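# Reorient the slant-cut offcut in the upturned palm

## Task

The slant-cut wooden offcut lies loose on the upward-facing palm. Using finger motions alone, rotate it inside the hand until its orientation relative to the hand matches the two goal pictures. Nothing but this hand may touch it, except that during the rotation it may also brush the wrist camera, the camera's post and the arm's final link. It fails if it touches anything else or leaves the hand. The arm and wrist must not move, and the palm must keep facing up throughout. Moving the arm or tipping the palm fails the task. To finish, the offcut must rest motionless for a moment in the palm or fingers. It must be clear of the wrist, the two plates at the thumb's base, the camera, its post and the arm's end. No hand motor may read "moving" or "overload" or be counting toward a shutdown, though a motor dead from the start is ignored. Then declare the task done.

## Robot and tools

Robot: a single six-joint arm (UR type) carrying a sixteen-motor right hand (LEAP style) with a wrist camera on a post. Views come from cam_high, cam_low and cam_wrist. In this task the arm has to stay put, so every call should carry 0 for all six pose numbers. Only the fingers and thumb do the work.

Frames: poses, velocities, targets and camera poses in results are given in the arm's base frame. Pose offsets in commands are measured along the Hand target's own axes. At the hand point, +z runs along the straight fingers toward the tips, +x runs across the palm away from the thumb, and +y points out of the palm face. The palm surface is at y = -0.062 m, so with the palm turned up, +y points roughly skyward. Finger tips first swing toward +y as they curl.

execute_actions(actions, cameras): actions is a list of actions. Each action is a list of up to 15 rows, and each row lasts one control step of 1/30 s. If an action has fewer rows, its last row is held for the remaining steps. Each row holds 24 numbers, all in [-1, 1], in this order:
1-6. dx, dy, dz, rx, ry, rz. These are an offset of the hand point from its Hand target as it stood when the action began, not from the previous row. 1.0 equals 0.6 m or 180 degrees, and rx, ry, rz form one rotation vector. Keep all six at 0 here.
7-22. Sixteen absolute hinge goals, each scaled between that hinge's two stops, in this exact order: index_mcp, index_abd, index_pip, index_dip, thumb_cmc, thumb_axl, thumb_mcp, thumb_ipl, middle_mcp, middle_abd, middle_pip, middle_dip, ring_mcp, ring_abd, ring_pip, ring_dip.
23. current_limit, a cap shared by all motors: -1 gives 0 mA and +1 gives 550 mA, with a floor of 11 mA.
24. speed: goal set-points travel at (speed + 1) / 2 of 8.5 rad/s.
The hand starts at current_limit +0.4 and speed -0.6, and the last values sent stay in force. For cameras, give a list of names, ["all"], or [] for none. An empty actions list returns images by default.

Hinge numbers: moving toward -1 bends or curls a joint. Straight positions are mcp +0.75, abd 0.00, pip +0.58 and dip +0.70 on index, middle and ring. For the thumb they are cmc +0.71, axl +0.68, mcp +0.23 and ipl +0.17. Angle ranges in degrees at +1/-1: finger mcp -18/+128, abd -60/+60 (toward -1 swings away from the thumb), pip -29/+108, dip -21/+117. Thumb: cmc -20/+120 (toward -1 brings the thumb round in front of the palm), axl -27/+140 (rolls the thumb about its own line), mcp -69/+109, ipl -77/+108. With axl straight, lowering thumb_mcp and thumb_ipl curls the thumb toward +z. A low current_limit can leave a finger too weak to lift itself.

To hold the hand exactly as it is, resend the sixteen goals plus current_limit and speed that were last written. At the start, first read a result and copy its values, because a 0 is itself a command.

move(target, speed, blend, stop_force, zero, blocking, cameras): a path-following arm move. target is one 24-number row, or up to 15 rows, and every row's offsets count from the same starting Hand target. speed is in m/s, from 0.002 to 3.6. blend is in metres. stop_force is in N, from 3 to 120. It is not needed for this task and would break the no-arm-motion rule.

wait(seconds 0-10, cameras): lets time run while the last command is held. stop(cameras): brakes a running move. zoom_image(camera, region=[x0, y0, x1, y1]) gives a closer look at part of the newest image from cam_high, cam_low or cam_wrist, in pixels, at most 504 by 504. show_instructions() returns the goal pictures. zero_wrist_force() re-zeroes the wrist sensor. read_manual(section) returns licence text. finished_scene(scene) ends the scene for good; call it alone, once the held pose is confirmed.

Results: the hand point's position (m) and quaternion wxyz in the base frame; the Hand target; joint positions and torques; wrist force and torque; and for the hand, one entry per motor in the order above. These are hand_goal (goals written), hand_measured (actual hinge positions on the same scale), hand_current_ma (positive pushes toward -1) and hand_state. Each state is one of: moving; goal (at rest within 0.02 of the goal); blocked (resting short of the goal and still pressing); or overload (shut down). hand_current_limit and hand_speed echo the settings. A motor drawing 495 mA or more builds a counter. At 5 s the motor shuts down for 10 s, then jumps to its last goal.

Grip behaviour: a finger pushes only while its goal lies past the object's surface. The further past, the harder it pushes, up to the cap. Resending the goals keeps a grip, while sending the measured positions eases it.

Cautions: the offcut must never fall or touch anything beyond the permitted parts. Avoid long hard squeezes that heat motors toward shutdown. A HAND FAULT line cancels the rest of that reply's calls. Arm faults (joint torque limits, or roughly 150 N of outside force) freeze the arm for 10 s and drop hand commands sent meanwhile. Loose objects may get a brief shove now and then, so check the state and images before finishing. Finish with moderate goals and current so every motor settles to goal or a light blocked state, not moving.

Each tool is called after ">>>" as name(argument=value, ...), one argument or row to a line, values as JSON.

Reference images:

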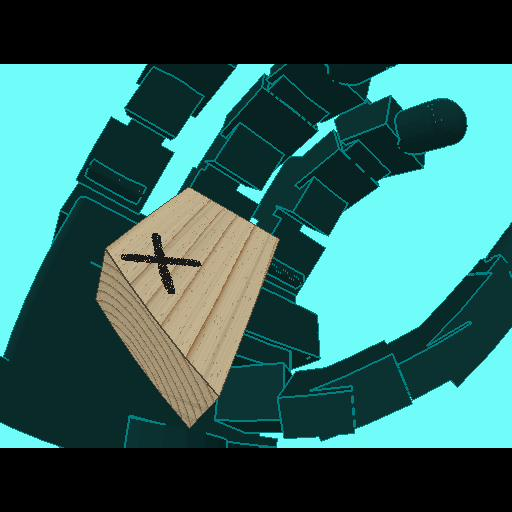

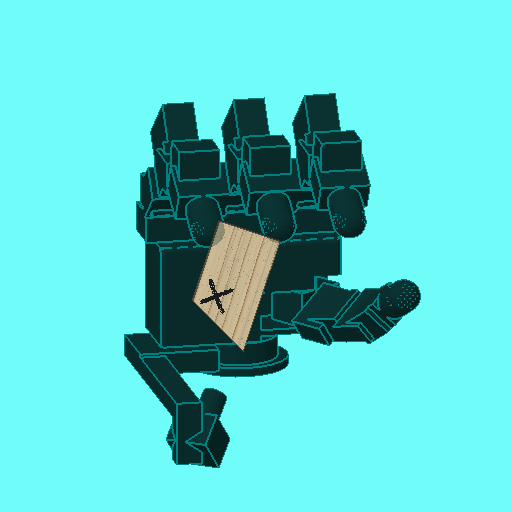

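## Session

>>> execute_actions(
  actions=[],
)

>>> zoom_image(
  camera="cam_high",
  region=[320, 50, 500, 190],
)

Nothing of this call was run. Scene 2 begins with your next reply.

Nothing of this call was run. Scene 2 begins with your next reply.

>>> execute_actions(
  actions=[],
)

>>> zoom_image(
  camera="cam_high",
  region=[320, 50, 500, 190],
)

Scene clock: 0.00 s.
end_effector_position=(+0.6069, +0.0762, +0.3934) hand_goal=(+0.046, +0.000, -0.008, +0.280, -0.104, +0.266, +0.032, -0.018, +0.046, +0.000, -0.008, +0.280, +0.046, +0.000, -0.008, +0.280) hand_measured=(+0.060, +0.000, -0.006, +0.282, -0.094, +0.270, +0.034, -0.016, +0.060, +0.000, -0.006, +0.282, +0.060, +0.000, -0.004, +0.282) hand_current_ma=(+60, +0, +10, +9, +41, +18, +8, +9, +59, +0, +11, +8, +58, +0, +12, +9) hand_state=(goal, goal, goal, goal, goal, goal, goal, goal, goal, goal, goal, goal, goal, goal, goal, goal) hand_current_limit=0.40 hand_speed=-0.60 end_effector_quat_wxyz=(+0.485, +0.470, +0.537, +0.504)
Joint positions: [-0.159 -1.174 2.233 -4.18 -1.326 -0.052]
Joint velocities: within noise
Joint torques (N m): no reading
Wrist force (N): no reading
Wrist torque (N m): no reading
Wrist force, peak (N): no reading
Hand target: +0.6069, +0.0762, +0.3934; +0.485, +0.470, +0.537, +0.504
camera_calibration:
cam_wrist: T_world_to_cam=[[0.129461, -0.74854, 0.650328, -0.232343], [-0.727344, -0.517447, -0.450798, 0.603905], [0.673951, -0.414652, -0.611436, -0.018297], [0, 0, 0, 1]] pos_world=[0.481658, 0.130984, 0.412151]

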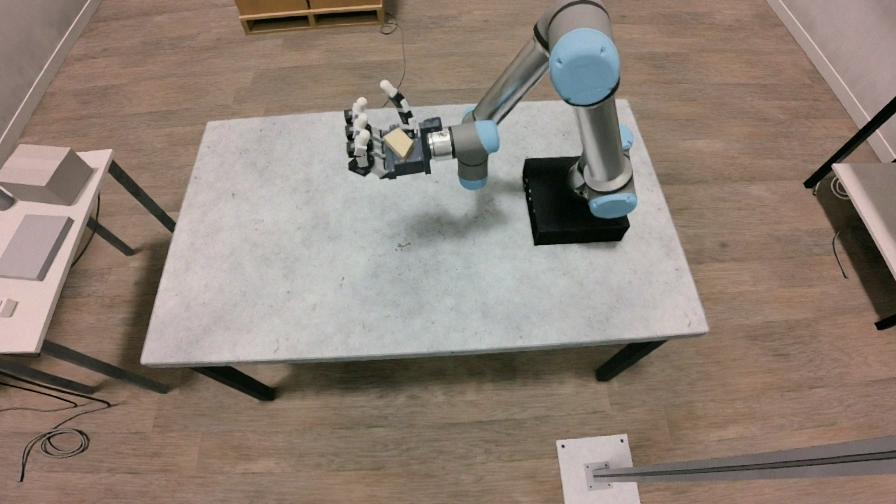

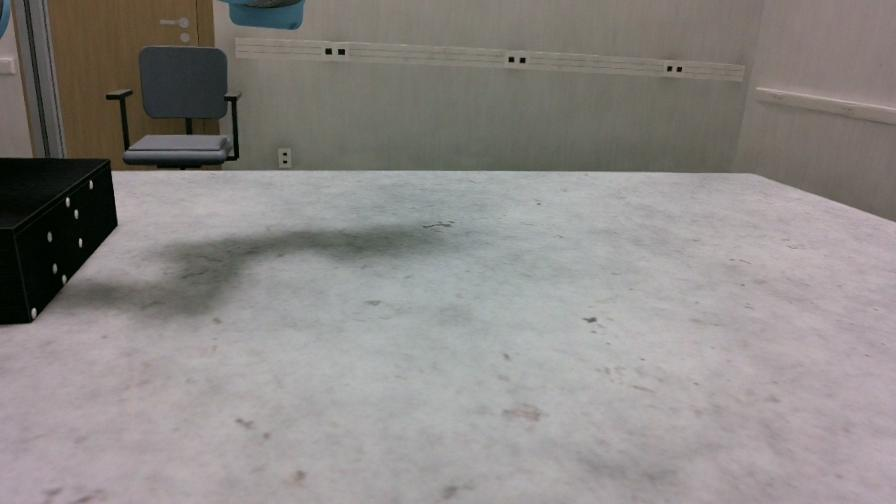

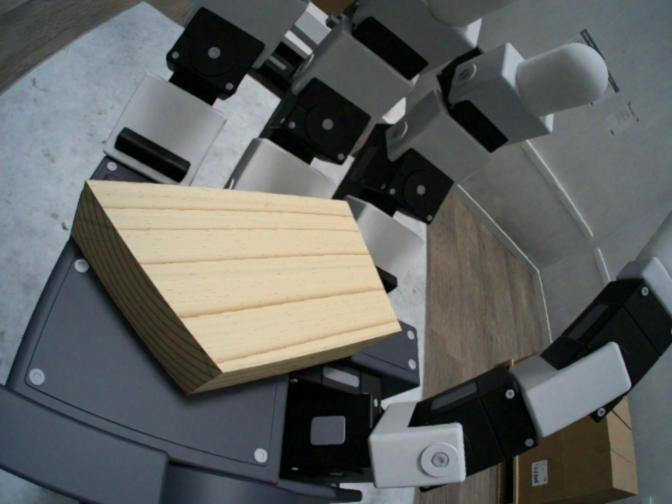

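Scaled by 2.800 from the camera's 896x504 image, which has a finer 1280x720 frame.

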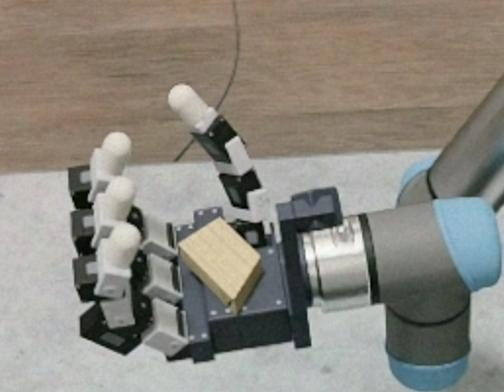

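>>> execute_actions(
  actions=[
    [[0,0,0,0,0,0,0.75,0,0.4,0.5,-0.3,0.68,0.23,0.17,0.75,0,0.4,0.5,0.75,0,0.4,0.5,0.4,-0.7]],
    [[0,0,0,0,0,0,0.75,0,0.4,0.5,-0.7,0.68,0.12,-0.9,0.75,0,0.4,0.5,0.75,0,0.4,0.5,0.4,-0.7]],
    [[0,0,0,0,0,0,0.75,0,0.4,0.5,-0.7,0.68,0.12,-0.9,0.75,0,0.4,0.5,0.75,0,0.4,0.5,0.4,-0.7]],
    [[0,0,0,0,0,0,0.75,0,0.4,0.5,-0.7,0.68,0.12,-0.97,0.75,0,0.4,0.5,0.75,0,0.4,0.5,0.4,-0.7]],
  ],
  cameras=["cam_wrist","cam_high"],
)

>>> zoom_image(
  camera="cam_high",
  region=[320, 50, 500, 190],
)

Scene clock: 4.70 s.
end_effector_position=(+0.6069, +0.0762, +0.3934) hand_goal=(+0.750, +0.000, +0.400, +0.500, -0.700, +0.680, +0.120, -0.970, +0.750, +0.000, +0.400, +0.500, +0.750, +0.000, +0.400, +0.500) hand_measured=(+0.758, +0.000, +0.400, +0.498, -0.698, +0.678, +0.120, -0.968, +0.758, +0.000, +0.400, +0.498, +0.756, +0.000, +0.400, +0.498) hand_current_ma=(+29, +0, +0, -9, +4, -11, +2, +6, +29, +0, +0, -7, +28, +0, +0, -8) hand_state=(goal, goal, goal, goal, goal, goal, goal, goal, goal, goal, goal, goal, goal, goal, goal, goal) hand_current_limit=0.40 hand_speed=-0.70 end_effector_quat_wxyz=(+0.485, +0.470, +0.537, +0.504)
Joint positions: [-0.159 -1.174 2.233 -4.18 -1.326 -0.052]
Joint torques (N m): [4.57 -27.28 -7.19 -3.05 -0.13 -0.33]
Wrist force (N): [-0.1 0.1 0.0]
Wrist torque (N m): [0.08 0.02 -0.03]
Wrist force, peak (N): [0.1 0.6 -0.2]
Hand target: +0.6069, +0.0762, +0.3934; +0.485, +0.470, +0.537, +0.504
Off the commanded pose: 0.000 m, 0 deg.
camera_calibration:
cam_wrist: T_world_to_cam=[[0.129461, -0.74854, 0.650328, -0.232343], [-0.727344, -0.517447, -0.450798, 0.603905], [0.673951, -0.414652, -0.611436, -0.018297], [0, 0, 0, 1]] pos_world=[0.481658, 0.130984, 0.412151]
Images, in order (width x height): cam_high 896x504, cam_wrist 672x504.

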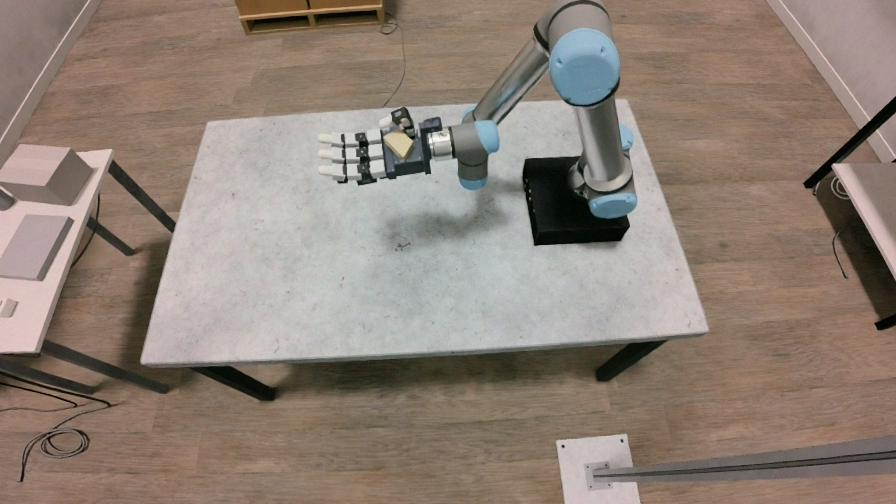

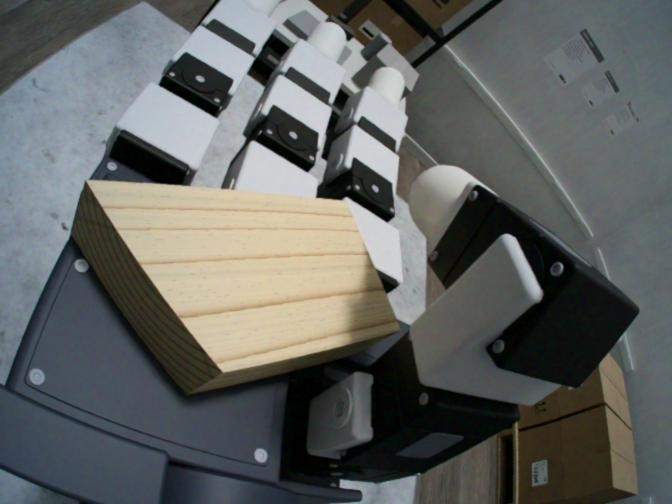

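Scaled by 2.800 from the camera's 896x504 image, which has a finer 1280x720 frame.

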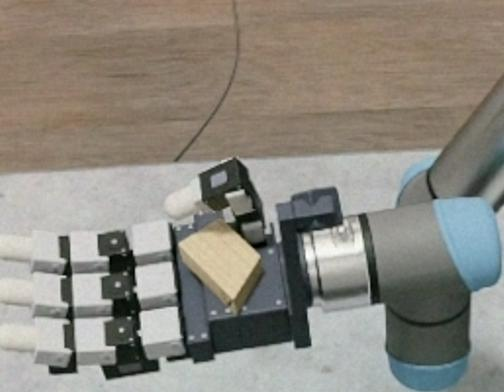

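>>> execute_actions(
  actions=[
    [[0,0,0,0,0,0,0.75,0,0.4,0.5,-0.7,0.3,0.23,-0.6,0.75,0,0.4,0.5,0.75,0,0.4,0.5,0.3,-0.7]],
    [[0,0,0,0,0,0,0.75,0,0.4,0.5,-0.86,0.3,0.2,-0.7,0.75,0,0.4,0.5,0.75,0,0.4,0.5,0.3,-0.7]],
    [[0,0,0,0,0,0,0.75,0,0.4,0.5,-0.86,0.3,0.15,-0.85,0.75,0,0.4,0.5,0.75,0,0.4,0.5,0.3,-0.7]],
  ],
  cameras=["cam_wrist"],
)

Scene clock: 10.33 s.
end_effector_position=(+0.6069, +0.0762, +0.3934) hand_goal=(+0.750, +0.000, +0.400, +0.500, -0.860, +0.300, +0.150, -0.850, +0.750, +0.000, +0.400, +0.500, +0.750, +0.000, +0.400, +0.500) hand_measured=(+0.758, +0.000, +0.400, +0.498, -0.862, +0.302, +0.150, -0.848, +0.758, +0.000, +0.400, +0.498, +0.756, +0.000, +0.400, +0.498) hand_current_ma=(+29, +0, +0, -9, -4, +9, +0, +6, +29, +0, +0, -7, +28, +0, +0, -8) hand_state=(goal, goal, goal, goal, goal, goal, goal, goal, goal, goal, goal, goal, goal, goal, goal, goal) hand_current_limit=0.30 hand_speed=-0.70 end_effector_quat_wxyz=(+0.485, +0.470, +0.537, +0.504)
Joint positions: [-0.159 -1.174 2.233 -4.18 -1.326 -0.052]
Joint torques (N m): [6.01 -24.68 -9.47 -3.34 -0.29 -0.63]
Wrist force (N): [0.1 0.1 -0.1]
Wrist torque (N m): [0.11 -0.01 -0.02]
Wrist force, peak (N): [0.0 0.5 -0.5]
Hand target: +0.6069, +0.0762, +0.3934; +0.485, +0.470, +0.537, +0.504
Off the commanded pose: 0.000 m, 0 deg.
camera_calibration:
cam_wrist: T_world_to_cam=[[0.129461, -0.74854, 0.650328, -0.232268], [-0.727344, -0.517447, -0.450798, 0.603957], [0.673951, -0.414652, -0.611436, -0.0182555], [0, 0, 0, 1]] pos_world=[0.481658, 0.131084, 0.412151]
Images, in order (width x height): cam_wrist 672x504.

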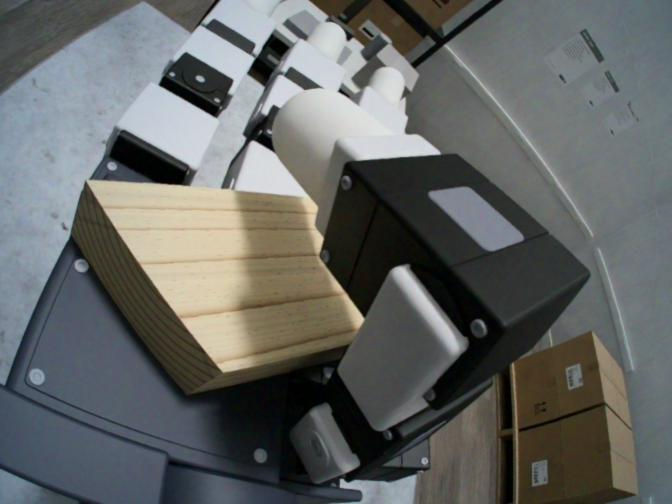

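>>> execute_actions(
  actions=[
    [[0,0,0,0,0,0,0.75,0,0.4,0.5,-0.86,0.1,0.23,-0.85,0.75,0,0.4,0.5,0.75,0,0.4,0.5,0.3,-0.8]],
    [[0,0,0,0,0,0,0.75,0,0.4,0.5,-0.86,0.1,0.23,-0.98,0.75,0,0.4,0.5,0.75,0,0.4,0.5,0.3,-0.8]],
  ],
  cameras=["cam_wrist","cam_high"],
)

>>> zoom_image(
  camera="cam_high",
  region=[320, 50, 500, 190],
)

Scene clock: 12.00 s.
end_effector_position=(+0.6069, +0.0762, +0.3934) hand_goal=(+0.750, +0.000, +0.400, +0.500, -0.860, +0.100, +0.230, -0.980, +0.750, +0.000, +0.400, +0.500, +0.750, +0.000, +0.400, +0.500) hand_measured=(+0.758, +0.000, +0.400, +0.498, -0.862, +0.102, +0.224, -0.978, +0.758, +0.000, +0.400, +0.498, +0.756, +0.000, +0.400, +0.498) hand_current_ma=(+29, +0, +0, -9, -4, +10, -31, +6, +29, +0, +0, -7, +28, +0, +0, -8) hand_state=(goal, goal, goal, goal, goal, goal, goal, goal, goal, goal, goal, goal, goal, goal, goal, goal) hand_current_limit=0.30 hand_speed=-0.80 end_effector_quat_wxyz=(+0.485, +0.470, +0.537, +0.504)
Joint positions: [-0.159 -1.174 2.233 -4.18 -1.326 -0.052]
Joint torques (N m): [5.66 -24.81 -8.7 -3.29 -0.49 -0.82]
Wrist force (N): [-0.2 0.0 0.0]
Wrist torque (N m): [0.08 0.03 -0.05]
Wrist force, peak (N): [0.0 0.1 -0.5]
Hand target: +0.6069, +0.0762, +0.3934; +0.485, +0.470, +0.537, +0.504
Off the commanded pose: 0.000 m, 0 deg.
camera_calibration:
cam_wrist: T_world_to_cam=[[0.129461, -0.74854, 0.650328, -0.232268], [-0.727344, -0.517447, -0.450798, 0.603957], [0.673951, -0.414652, -0.611436, -0.0182555], [0, 0, 0, 1]] pos_world=[0.481658, 0.131084, 0.412151]
Images, in order (width x height): cam_high 896x504, cam_wrist 672x504.

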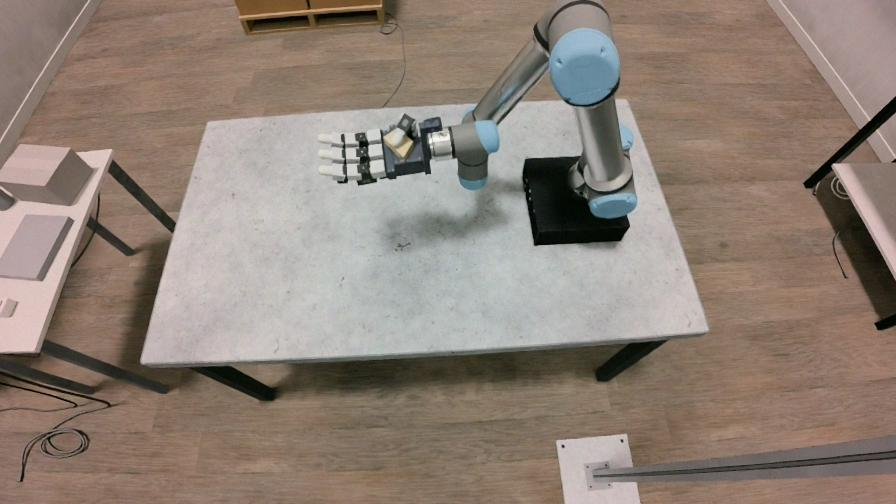

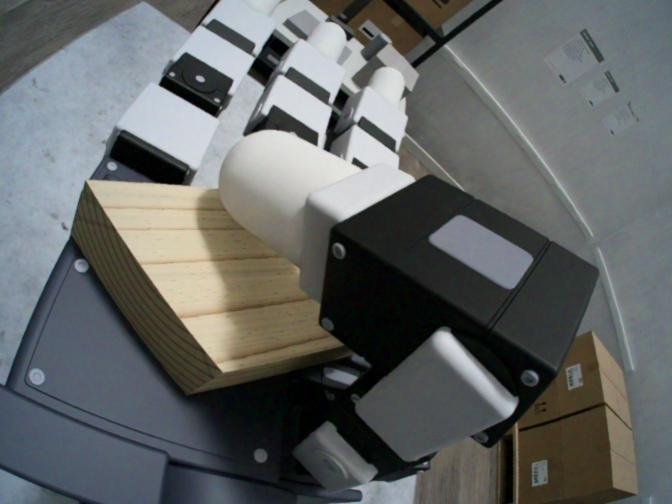

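Scaled by 2.800 from the camera's 896x504 image, which has a finer 1280x720 frame.

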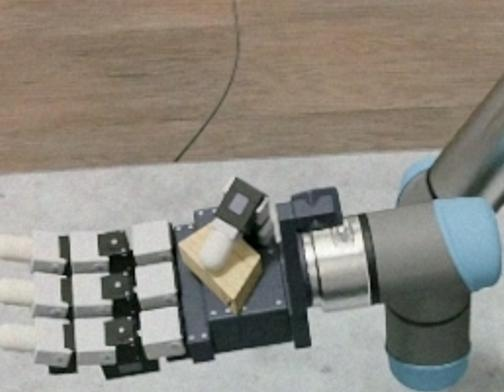

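>>> execute_actions(
  actions=[
    [[0,0,0,0,0,0,0.75,0,0.4,0.5,-0.86,0.1,0.05,-0.98,0.75,0,0.4,0.5,0.75,0,0.4,0.5,0.3,-0.8]],
    [[0,0,0,0,0,0,0.75,0,0.4,0.5,-0.9,0.15,-0.1,-0.98,0.75,0,0.4,0.5,0.75,0,0.4,0.5,0.3,-0.85]],
  ],
  cameras=["cam_wrist"],
)

>>> execute_actions(
  actions=[
    [[0,0,0,0,0,0,0.75,0,0.4,0.5,-0.9,0.25,-0.3,-0.85,0.75,0,0.4,0.5,0.75,0,0.4,0.5,0.3,-0.85]],
    [[0,0,0,0,0,0,0.75,0,0.4,0.5,-0.9,0.3,-0.5,-0.7,0.75,0,0.4,0.5,0.75,0,0.4,0.5,0.3,-0.85]],
  ],
  cameras=["cam_wrist"],
)

Scene clock: 13.63 s.
end_effector_position=(+0.6069, +0.0762, +0.3934) hand_goal=(+0.750, +0.000, +0.400, +0.500, -0.900, +0.150, -0.100, -0.980, +0.750, +0.000, +0.400, +0.500, +0.750, +0.000, +0.400, +0.500) hand_measured=(+0.758, +0.000, +0.400, +0.498, -0.844, +0.144, +0.148, -0.962, +0.758, +0.000, +0.400, +0.498, +0.756, +0.000, +0.400, +0.498) hand_current_ma=(+29, +0, +0, -9, +248, -31, +358, +105, +29, +0, +0, -7, +28, +0, +0, -8) hand_state=(goal, goal, goal, goal, blocked, goal, blocked, goal, goal, goal, goal, goal, goal, goal, goal, goal) hand_current_limit=0.30 hand_speed=-0.85 end_effector_quat_wxyz=(+0.485, +0.470, +0.537, +0.504)
Joint positions: [-0.159 -1.174 2.233 -4.18 -1.326 -0.052]
Joint torques (N m): [5.99 -24.02 -9.61 -3.18 -0.36 -1.03]
Wrist force (N): [0.1 0.2 0.2]
Wrist torque (N m): [0.08 -0.02 -0.02]
Wrist force, peak (N): [-0.2 0.4 -0.3]
Hand target: +0.6069, +0.0762, +0.3934; +0.485, +0.470, +0.537, +0.504
Off the commanded pose: 0.000 m, 0 deg.
camera_calibration:
cam_wrist: T_world_to_cam=[[0.129461, -0.74854, 0.650328, -0.232268], [-0.727344, -0.517447, -0.450798, 0.603957], [0.673951, -0.414652, -0.611436, -0.0182555], [0, 0, 0, 1]] pos_world=[0.481658, 0.131084, 0.412151]
Images, in order (width x height): cam_wrist 672x504.

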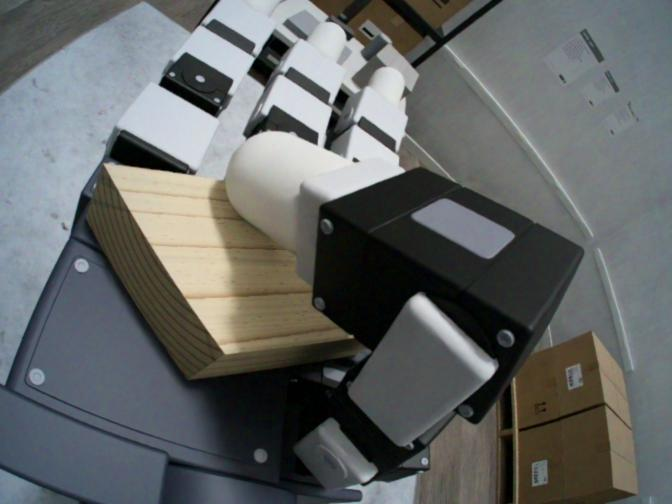

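Scene clock: 14.83 s.
end_effector_position=(+0.6069, +0.0762, +0.3934) hand_goal=(+0.750, +0.000, +0.400, +0.500, -0.900, +0.300, -0.500, -0.700, +0.750, +0.000, +0.400, +0.500, +0.750, +0.000, +0.400, +0.500) hand_measured=(+0.758, +0.000, +0.400, +0.498, -0.866, +0.310, -0.112, -0.690, +0.758, +0.000, +0.400, +0.498, +0.756, +0.000, +0.400, +0.498) hand_current_ma=(+29, +0, +0, -9, +152, +49, +354, +58, +29, +0, +0, -7, +28, +0, +0, -8) hand_state=(goal, goal, goal, goal, blocked, goal, blocked, goal, goal, goal, goal, goal, goal, goal, goal, goal) hand_current_limit=0.30 hand_speed=-0.85 end_effector_quat_wxyz=(+0.485, +0.470, +0.537, +0.504)
Joint positions: [-0.159 -1.174 2.233 -4.18 -1.326 -0.052]
Joint torques (N m): [5.98 -25.46 -9.12 -3.24 -0.66 -1.11]
Wrist force (N): [0.2 0.1 0.0]
Wrist torque (N m): [0.11 -0.02 -0.01]
Wrist force, peak (N): [-0.2 0.5 -0.4]
Hand target: +0.6069, +0.0762, +0.3934; +0.485, +0.470, +0.537, +0.504
Off the commanded pose: 0.000 m, 0 deg.
camera_calibration:
cam_wrist: T_world_to_cam=[[0.129461, -0.74854, 0.650328, -0.232343], [-0.727344, -0.517447, -0.450798, 0.603905], [0.673951, -0.414652, -0.611436, -0.018297], [0, 0, 0, 1]] pos_world=[0.481658, 0.130984, 0.412151]
Images, in order (width x height): cam_wrist 672x504.

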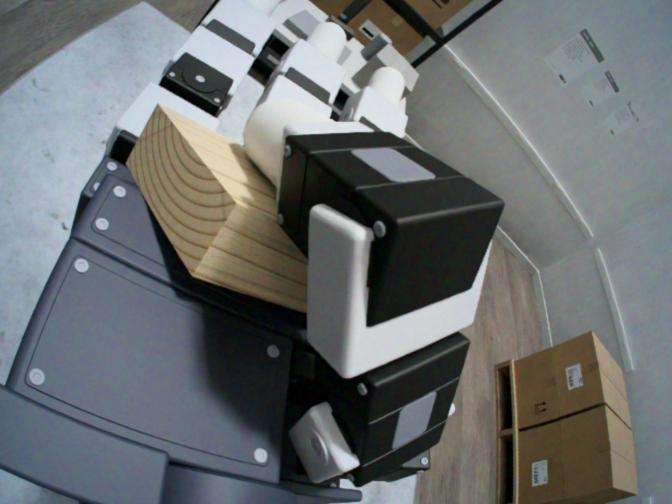

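>>> execute_actions(
  actions=[
    [[0,0,0,0,0,0,0.75,0,0.4,0.5,-0.9,0.35,-0.7,-0.5,0.75,0,0.4,0.5,0.75,0,0.4,0.5,0.3,-0.85]],
  ],
  cameras=["cam_wrist","cam_high"],
)

>>> zoom_image(
  camera="cam_high",
  region=[320, 50, 500, 190],
)

Scene clock: 15.87 s.
end_effector_position=(+0.6069, +0.0762, +0.3934) hand_goal=(+0.750, +0.000, +0.400, +0.500, -0.900, +0.350, -0.700, -0.500, +0.750, +0.000, +0.400, +0.500, +0.750, +0.000, +0.400, +0.500) hand_measured=(+0.758, +0.000, +0.400, +0.498, -0.866, +0.360, -0.264, -0.492, +0.758, +0.000, +0.400, +0.498, +0.756, +0.000, +0.400, +0.498) hand_current_ma=(+29, +0, +0, -9, +144, +46, +357, +43, +29, +0, +0, -7, +28, +0, +0, -8) hand_state=(goal, goal, goal, goal, blocked, goal, blocked, goal, goal, goal, goal, goal, goal, goal, goal, goal) hand_current_limit=0.30 hand_speed=-0.85 end_effector_quat_wxyz=(+0.485, +0.470, +0.537, +0.504)
Joint positions: [-0.159 -1.174 2.233 -4.18 -1.326 -0.052]
Joint torques (N m): [5.97 -24.83 -7.52 -3.48 -0.47 -1.35]
Wrist force (N): [0.0 0.1 -0.1]
Wrist torque (N m): [0.12 0.00 -0.04]
Wrist force, peak (N): [-0.4 0.2 -0.4]
Hand target: +0.6069, +0.0762, +0.3934; +0.485, +0.470, +0.537, +0.504
Off the commanded pose: 0.000 m, 0 deg.
camera_calibration:
cam_wrist: T_world_to_cam=[[0.129461, -0.74854, 0.650328, -0.232268], [-0.727344, -0.517447, -0.450798, 0.603957], [0.673951, -0.414652, -0.611436, -0.0182555], [0, 0, 0, 1]] pos_world=[0.481658, 0.131084, 0.412151]
Images, in order (width x height): cam_high 896x504, cam_wrist 672x504.

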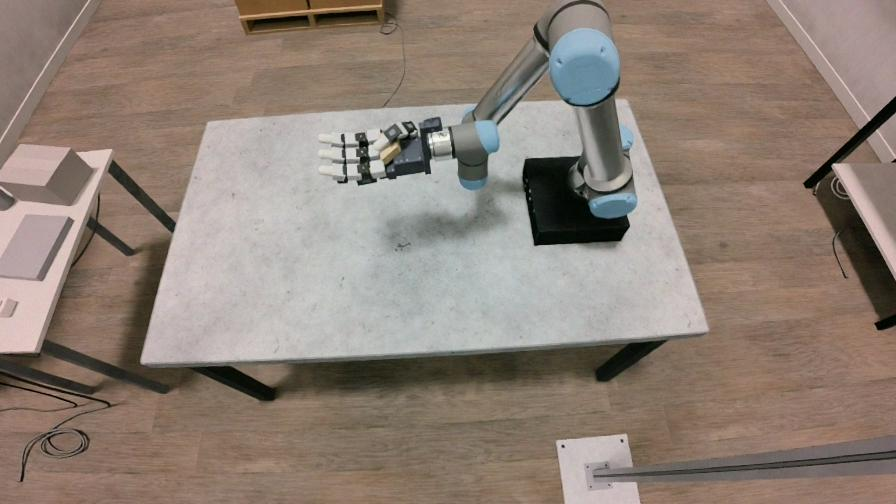

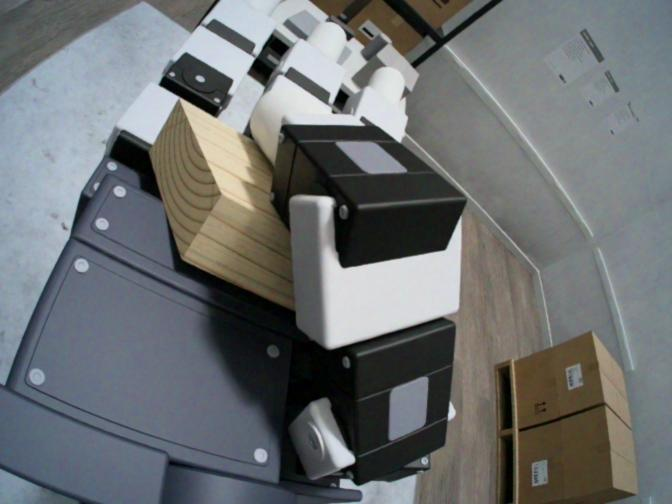

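Scaled by 2.800 from the camera's 896x504 image, which has a finer 1280x720 frame.

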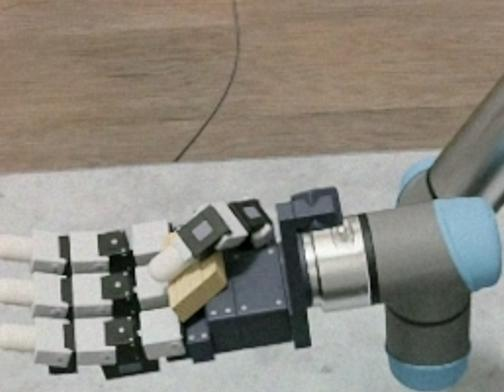

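>>> execute_actions(
  actions=[
    [[0,0,0,0,0,0,0.72,0,0.3,0.4,-0.9,0.4,-0.9,-0.35,0.72,0,0.3,0.4,0.72,0,0.3,0.4,0.35,-0.85]],
    [[0,0,0,0,0,0,0.72,0,0.3,0.4,-0.9,0.4,-0.9,-0.2,0.72,0,0.3,0.4,0.72,0,0.3,0.4,0.35,-0.85]],
  ],
  cameras=["cam_wrist","cam_high"],
)

>>> zoom_image(
  camera="cam_high",
  region=[320, 50, 500, 190],
)

Scene clock: 17.73 s.
end_effector_position=(+0.6069, +0.0762, +0.3934) hand_goal=(+0.720, +0.000, +0.300, +0.400, -0.900, +0.400, -0.900, -0.200, +0.720, +0.000, +0.300, +0.400, +0.720, +0.000, +0.300, +0.400) hand_measured=(+0.742, +0.000, +0.308, +0.404, -0.866, +0.410, -0.408, -0.198, +0.742, +0.000, +0.308, +0.404, +0.740, +0.000, +0.308, +0.404) hand_current_ma=(+95, +0, +28, +12, +144, +44, +371, +9, +93, +0, +30, +11, +91, +0, +33, +12) hand_state=(blocked, goal, goal, goal, blocked, goal, blocked, goal, blocked, goal, goal, goal, blocked, goal, goal, goal) hand_current_limit=0.35 hand_speed=-0.85 end_effector_quat_wxyz=(+0.485, +0.470, +0.537, +0.504)
Joint positions: [-0.159 -1.174 2.233 -4.18 -1.326 -0.052]
Joint torques (N m): [6.14 -24.58 -7.91 -3.23 -0.85 -1.24]
Wrist force (N): [0.0 0.2 0.0]
Wrist torque (N m): [0.12 0.00 -0.03]
Wrist force, peak (N): [0.0 0.7 0.2]
Hand target: +0.6069, +0.0762, +0.3934; +0.485, +0.470, +0.537, +0.504
Off the commanded pose: 0.000 m, 0 deg.
camera_calibration:
cam_wrist: T_world_to_cam=[[0.129461, -0.74854, 0.650328, -0.232268], [-0.727344, -0.517447, -0.450798, 0.603957], [0.673951, -0.414652, -0.611436, -0.0182555], [0, 0, 0, 1]] pos_world=[0.481658, 0.131084, 0.412151]
Images, in order (width x height): cam_high 896x504, cam_wrist 672x504.

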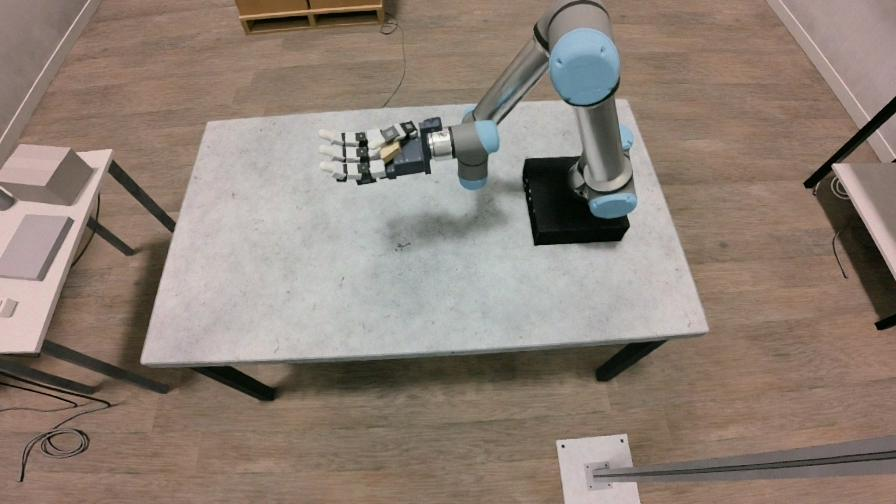

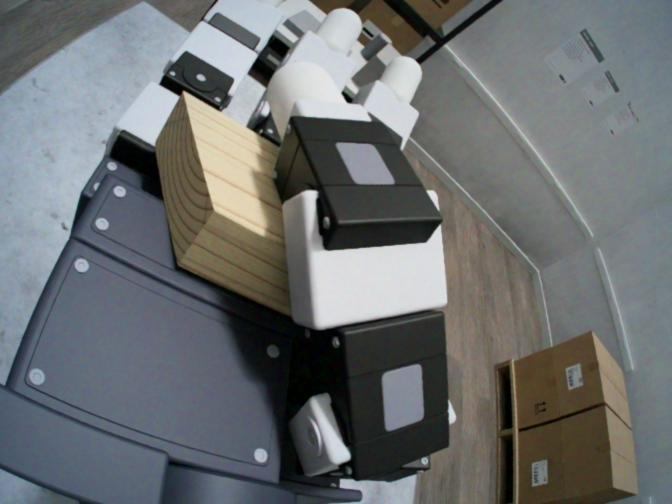

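Scaled by 2.800 from the camera's 896x504 image, which has a finer 1280x720 frame.

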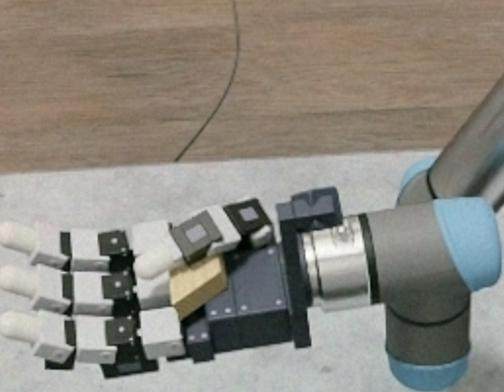

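>>> execute_actions(
  actions=[
    [[0,0,0,0,0,0,0.74,0,0.4,0.5,-0.57,0.1,0.23,-0.4,0.74,0,0.4,0.5,0.74,0,0.4,0.5,0.3,-0.7]],
    [[0,0,0,0,0,0,0.74,0,0.4,0.5,-0.57,-0.4,0.23,-0.7,0.74,0,0.4,0.5,0.74,0,0.4,0.5,0.3,-0.7]],
    [[0,0,0,0,0,0,0.74,0,0.4,0.5,-0.57,-0.4,0.05,-0.98,0.74,0,0.4,0.5,0.74,0,0.4,0.5,0.3,-0.7]],
  ],
  cameras=["cam_wrist","cam_high"],
)

>>> zoom_image(
  camera="cam_high",
  region=[320, 50, 500, 190],
)

Scene clock: 20.30 s.
end_effector_position=(+0.6069, +0.0762, +0.3934) hand_goal=(+0.740, +0.000, +0.400, +0.500, -0.570, -0.400, +0.050, -0.980, +0.740, +0.000, +0.400, +0.500, +0.740, +0.000, +0.400, +0.500) hand_measured=(+0.748, +0.000, +0.400, +0.498, -0.574, -0.398, +0.050, -0.978, +0.748, +0.000, +0.400, +0.498, +0.748, +0.000, +0.400, +0.498) hand_current_ma=(+33, +0, -1, -9, -16, +12, +1, +6, +32, +0, -1, -8, +31, +0, -1, -9) hand_state=(goal, goal, goal, goal, goal, goal, goal, goal, goal, goal, goal, goal, goal, goal, goal, goal) hand_current_limit=0.30 hand_speed=-0.70 end_effector_quat_wxyz=(+0.485, +0.470, +0.537, +0.504)
Joint positions: [-0.159 -1.174 2.233 -4.18 -1.326 -0.052]
Joint torques (N m): [5.02 -23.78 -7.22 -3.25 -1.08 -1.33]
Wrist force (N): [-0.1 0.0 -0.5]
Wrist torque (N m): [0.11 0.02 -0.03]
Wrist force, peak (N): [0.1 0.5 -0.3]
Hand target: +0.6069, +0.0762, +0.3934; +0.485, +0.470, +0.537, +0.504
Off the commanded pose: 0.000 m, 0 deg.
camera_calibration:
cam_wrist: T_world_to_cam=[[0.129461, -0.74854, 0.650328, -0.232268], [-0.727344, -0.517447, -0.450798, 0.603957], [0.673951, -0.414652, -0.611436, -0.0182555], [0, 0, 0, 1]] pos_world=[0.481658, 0.131084, 0.412151]
Images, in order (width x height): cam_high 896x504, cam_wrist 672x504.

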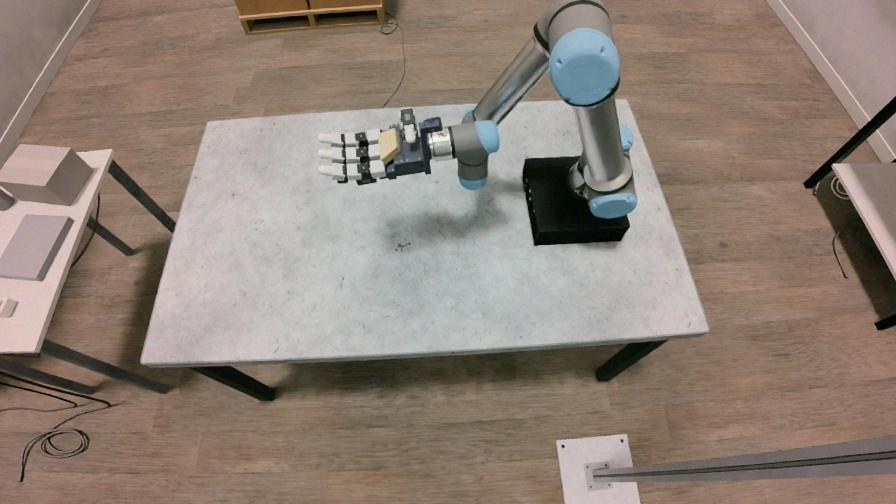

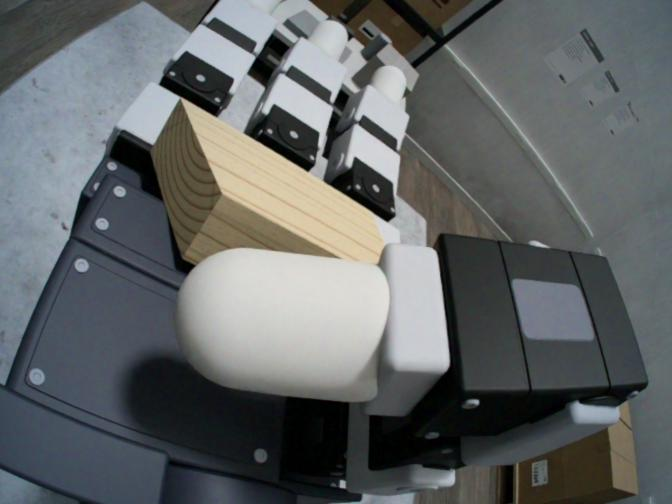

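Scaled by 2.800 from the camera's 896x504 image, which has a finer 1280x720 frame.

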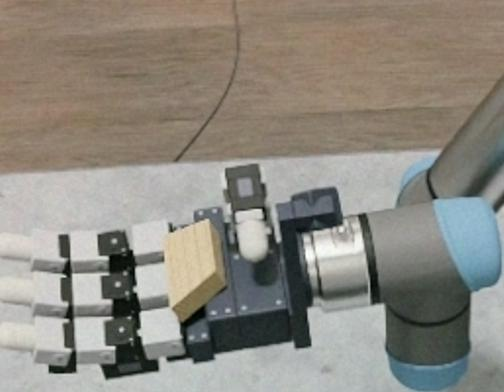

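>>> execute_actions(
  actions=[
    [[0,0,0,0,0,0,0.74,0,0.4,0.5,-0.57,-0.4,-0.2,-0.98,0.74,0,0.4,0.5,0.74,0,0.4,0.5,0.3,-0.8]],
    [[0,0,0,0,0,0,0.74,0,0.4,0.5,-0.57,-0.1,-0.2,-0.98,0.74,0,0.4,0.5,0.74,0,0.4,0.5,0.4,-0.9]],
    [[0,0,0,0,0,0,0.74,0,0.4,0.5,-0.57,0.1,-0.2,-0.98,0.74,0,0.4,0.5,0.74,0,0.4,0.5,0.4,-0.9]],
  ],
  cameras=["cam_wrist","cam_high"],
)

>>> zoom_image(
  camera="cam_high",
  region=[320, 50, 500, 190],
)

Scene clock: 22.57 s.
end_effector_position=(+0.6069, +0.0762, +0.3934) hand_goal=(+0.740, +0.000, +0.400, +0.500, -0.570, +0.100, -0.200, -0.980, +0.740, +0.000, +0.400, +0.500, +0.740, +0.000, +0.400, +0.500) hand_measured=(+0.748, +0.000, +0.400, +0.498, -0.568, -0.142, -0.194, -0.978, +0.750, +0.000, +0.400, +0.498, +0.748, +0.000, +0.400, +0.498) hand_current_ma=(+33, +0, -1, -9, +9, -385, +32, +11, +41, +0, -1, -8, +31, +0, -1, -9) hand_state=(goal, goal, goal, goal, goal, blocked, goal, goal, goal, goal, goal, goal, goal, goal, goal, goal) hand_current_limit=0.40 hand_speed=-0.90 end_effector_quat_wxyz=(+0.485, +0.470, +0.537, +0.504)
Joint positions: [-0.159 -1.174 2.233 -4.18 -1.326 -0.052]
Joint torques (N m): [5.65 -23.44 -6.54 -3.09 -1.23 -1.51]
Wrist force (N): [0.0 0.2 -0.1]
Wrist torque (N m): [0.11 0.00 -0.02]
Wrist force, peak (N): [-0.2 0.3 -0.5]
Hand target: +0.6069, +0.0762, +0.3934; +0.485, +0.470, +0.537, +0.504
Off the commanded pose: 0.000 m, 0 deg.
camera_calibration:
cam_wrist: T_world_to_cam=[[0.129461, -0.74854, 0.650328, -0.232268], [-0.727344, -0.517447, -0.450798, 0.603957], [0.673951, -0.414652, -0.611436, -0.0182555], [0, 0, 0, 1]] pos_world=[0.481658, 0.131084, 0.412151]
Images, in order (width x height): cam_high 896x504, cam_wrist 672x504.

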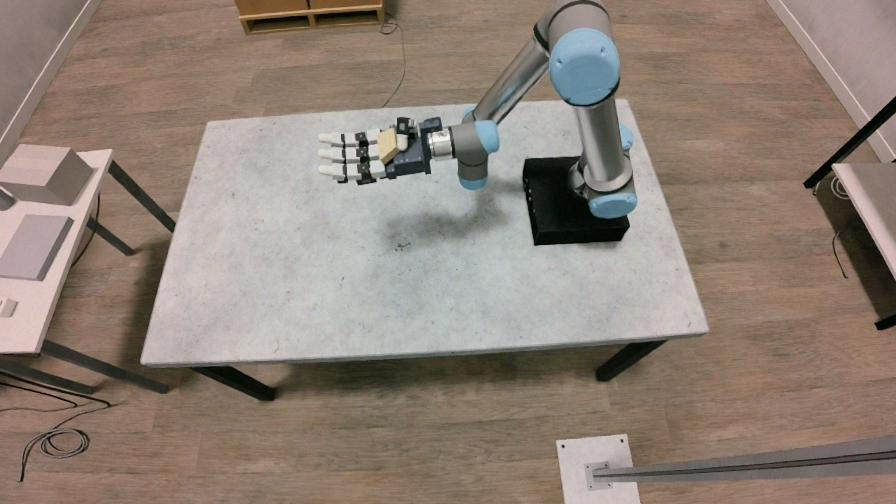

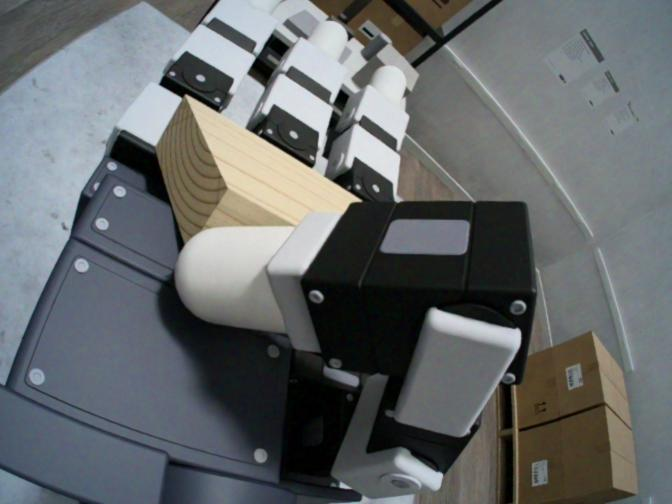

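Scaled by 2.800 from the camera's 896x504 image, which has a finer 1280x720 frame.

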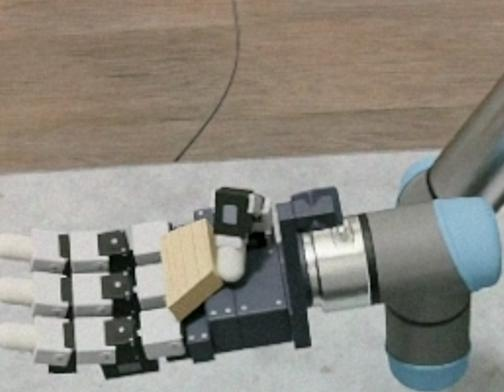

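>>> execute_actions(
  actions=[
    [[0,0,0,0,0,0,0.88,0,0.25,0.4,-0.57,0.1,-0.2,-0.98,0.88,0,0.25,0.4,0.88,0,0.25,0.4,0.4,-0.9]],
    [[0,0,0,0,0,0,0.88,0,0.25,0.4,-0.57,0.15,-0.2,-0.98,0.88,0,0.25,0.4,0.88,0,0.25,0.4,0.7,-0.9]],
  ],
  cameras=["cam_wrist","cam_high"],
)

>>> zoom_image(
  camera="cam_high",
  region=[320, 50, 500, 190],
)

Scene clock: 24.07 s.
end_effector_position=(+0.6069, +0.0762, +0.3934) hand_goal=(+0.880, +0.000, +0.250, +0.400, -0.570, +0.150, -0.200, -0.980, +0.880, +0.000, +0.250, +0.400, +0.880, +0.000, +0.250, +0.400) hand_measured=(+0.886, +0.000, +0.258, +0.404, -0.566, -0.120, -0.192, -0.978, +0.890, +0.000, +0.258, +0.404, +0.888, +0.000, +0.258, +0.404) hand_current_ma=(+27, +0, +28, +13, +18, -467, +44, +11, +44, +0, +31, +11, +32, +0, +34, +12) hand_state=(goal, goal, goal, goal, goal, blocked, goal, goal, goal, goal, goal, goal, goal, goal, goal, goal) hand_current_limit=0.70 hand_speed=-0.90 end_effector_quat_wxyz=(+0.485, +0.470, +0.537, +0.504)
Joint positions: [-0.159 -1.174 2.233 -4.18 -1.326 -0.052]
Joint torques (N m): [5.36 -24.8 -6.89 -3.36 -0.98 -1.4]
Wrist force (N): [0.0 0.1 -0.2]
Wrist torque (N m): [0.09 0.01 -0.02]
Wrist force, peak (N): [0.0 0.6 -0.1]
Hand target: +0.6069, +0.0762, +0.3934; +0.485, +0.470, +0.537, +0.504
Off the commanded pose: 0.000 m, 0 deg.
camera_calibration:
cam_wrist: T_world_to_cam=[[0.129461, -0.74854, 0.650328, -0.232268], [-0.727344, -0.517447, -0.450798, 0.603957], [0.673951, -0.414652, -0.611436, -0.0182555], [0, 0, 0, 1]] pos_world=[0.481658, 0.131084, 0.412151]
Images, in order (width x height): cam_high 896x504, cam_wrist 672x504.

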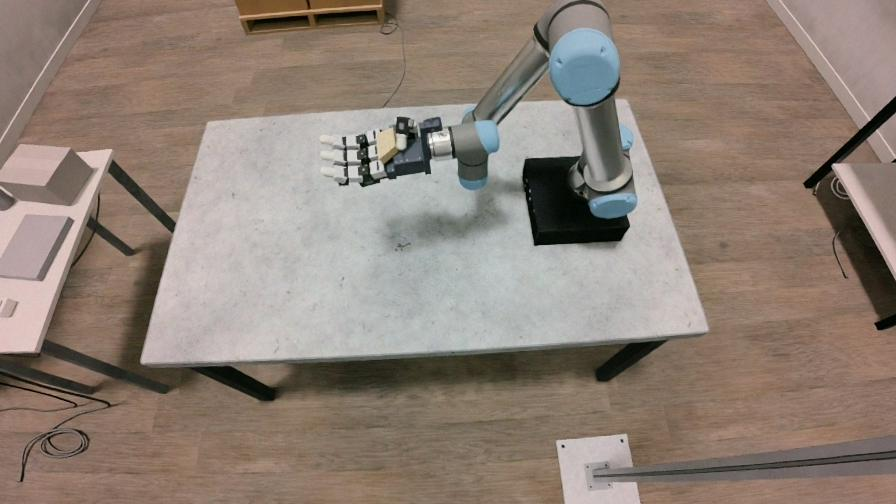

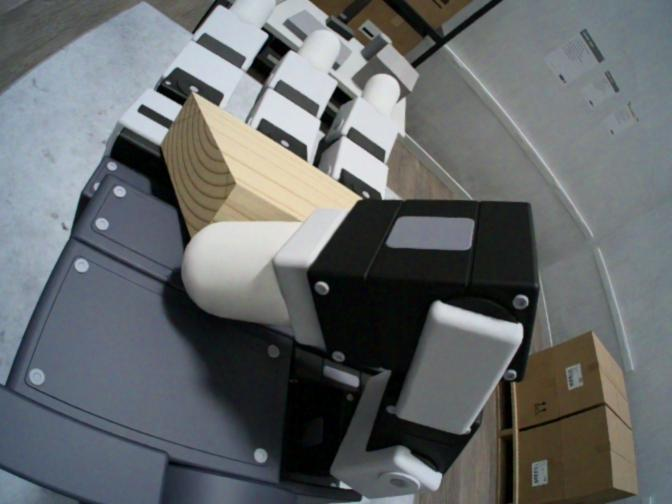

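Scaled by 2.800 from the camera's 896x504 image, which has a finer 1280x720 frame.

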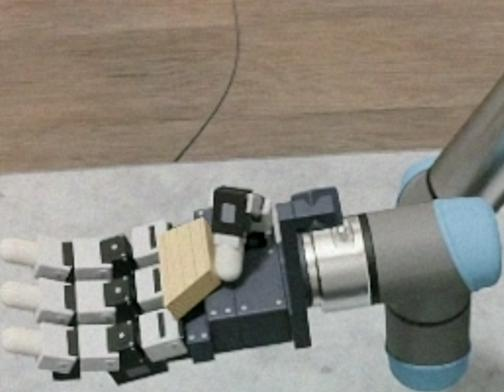

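>>> execute_actions(
  actions=[
    [[0,0,0,0,0,0,0.8,0,0.3,0.4,-0.57,0.1,-0.08,-0.98,0.8,0,0.3,0.4,0.8,0,0.3,0.4,0.6,-0.85]],
    [[0,0,0,0,0,0,0.8,0,0.3,0.4,-0.57,0.3,-0.08,-0.98,0.8,0,0.3,0.4,0.8,0,0.3,0.4,0.6,-0.85]],
    [[0,0,0,0,0,0,0.8,0,0.3,0.4,-0.57,0.3,-0.08,-0.98,0.8,0,0.3,0.4,0.8,0,0.3,0.4,0.6,-0.85]],
  ],
  cameras=["cam_wrist","cam_high"],
)

>>> zoom_image(
  camera="cam_high",
  region=[320, 50, 500, 190],
)

Scene clock: 26.20 s.
end_effector_position=(+0.6069, +0.0762, +0.3934) hand_goal=(+0.800, +0.000, +0.300, +0.400, -0.570, +0.300, -0.080, -0.980, +0.800, +0.000, +0.300, +0.400, +0.800, +0.000, +0.300, +0.400) hand_measured=(+0.822, +0.000, +0.300, +0.404, -0.558, -0.016, -0.058, -0.968, +0.826, +0.000, +0.300, +0.404, +0.822, +0.000, +0.300, +0.404) hand_current_ma=(+96, +0, -1, +12, +46, -440, +118, +64, +113, +0, -1, +11, +97, +0, -1, +12) hand_state=(blocked, goal, goal, goal, goal, blocked, blocked, goal, blocked, goal, goal, goal, blocked, goal, goal, goal) hand_current_limit=0.60 hand_speed=-0.85 end_effector_quat_wxyz=(+0.485, +0.470, +0.537, +0.504)
Joint positions: [-0.159 -1.174 2.233 -4.18 -1.326 -0.052]
Joint torques (N m): [5.64 -22.43 -5.59 -3.27 -1.24 -1.66]
Wrist force (N): [-0.2 0.0 -0.3]
Wrist torque (N m): [0.10 0.04 -0.05]
Wrist force, peak (N): [0.2 0.2 -0.5]
Hand target: +0.6069, +0.0762, +0.3934; +0.485, +0.470, +0.537, +0.504
Off the commanded pose: 0.000 m, 0 deg.
camera_calibration:
cam_wrist: T_world_to_cam=[[0.129461, -0.74854, 0.650328, -0.232268], [-0.727344, -0.517447, -0.450798, 0.603957], [0.673951, -0.414652, -0.611436, -0.0182555], [0, 0, 0, 1]] pos_world=[0.481658, 0.131084, 0.412151]
Images, in order (width x height): cam_high 896x504, cam_wrist 672x504.

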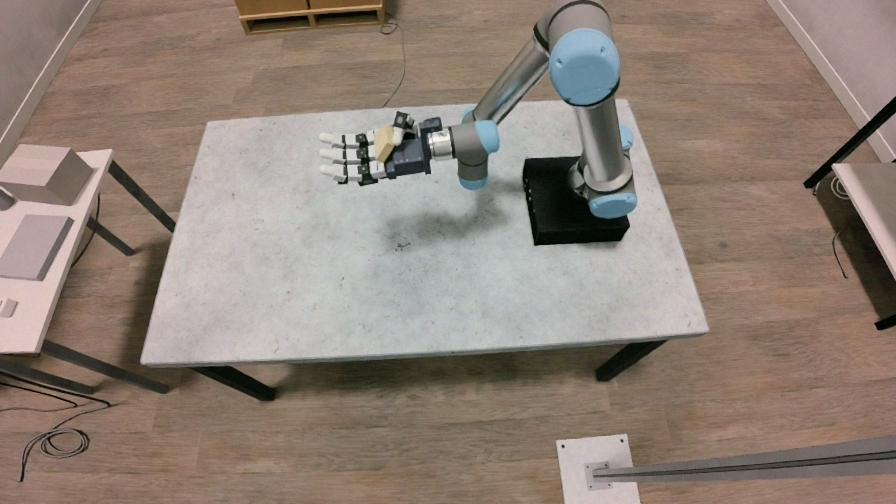

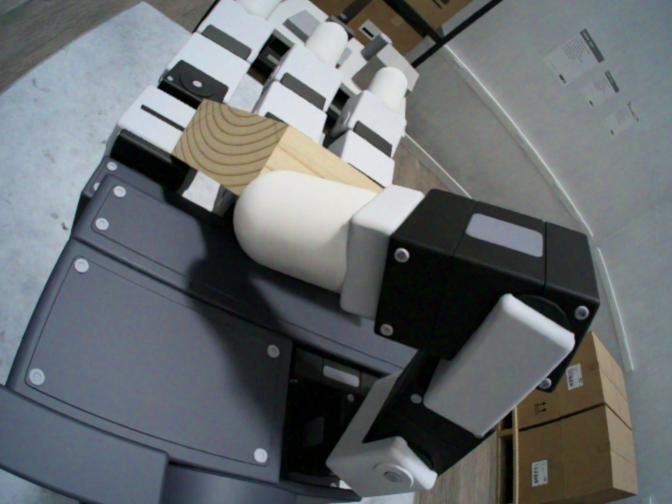

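Scaled by 2.800 from the camera's 896x504 image, which has a finer 1280x720 frame.

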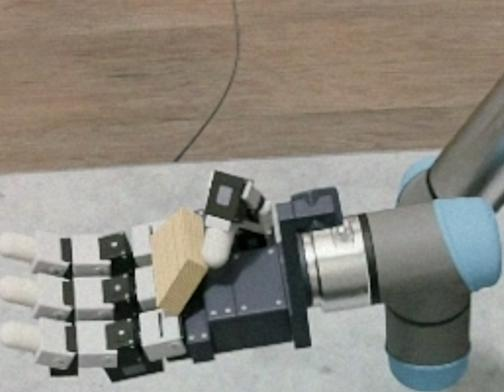

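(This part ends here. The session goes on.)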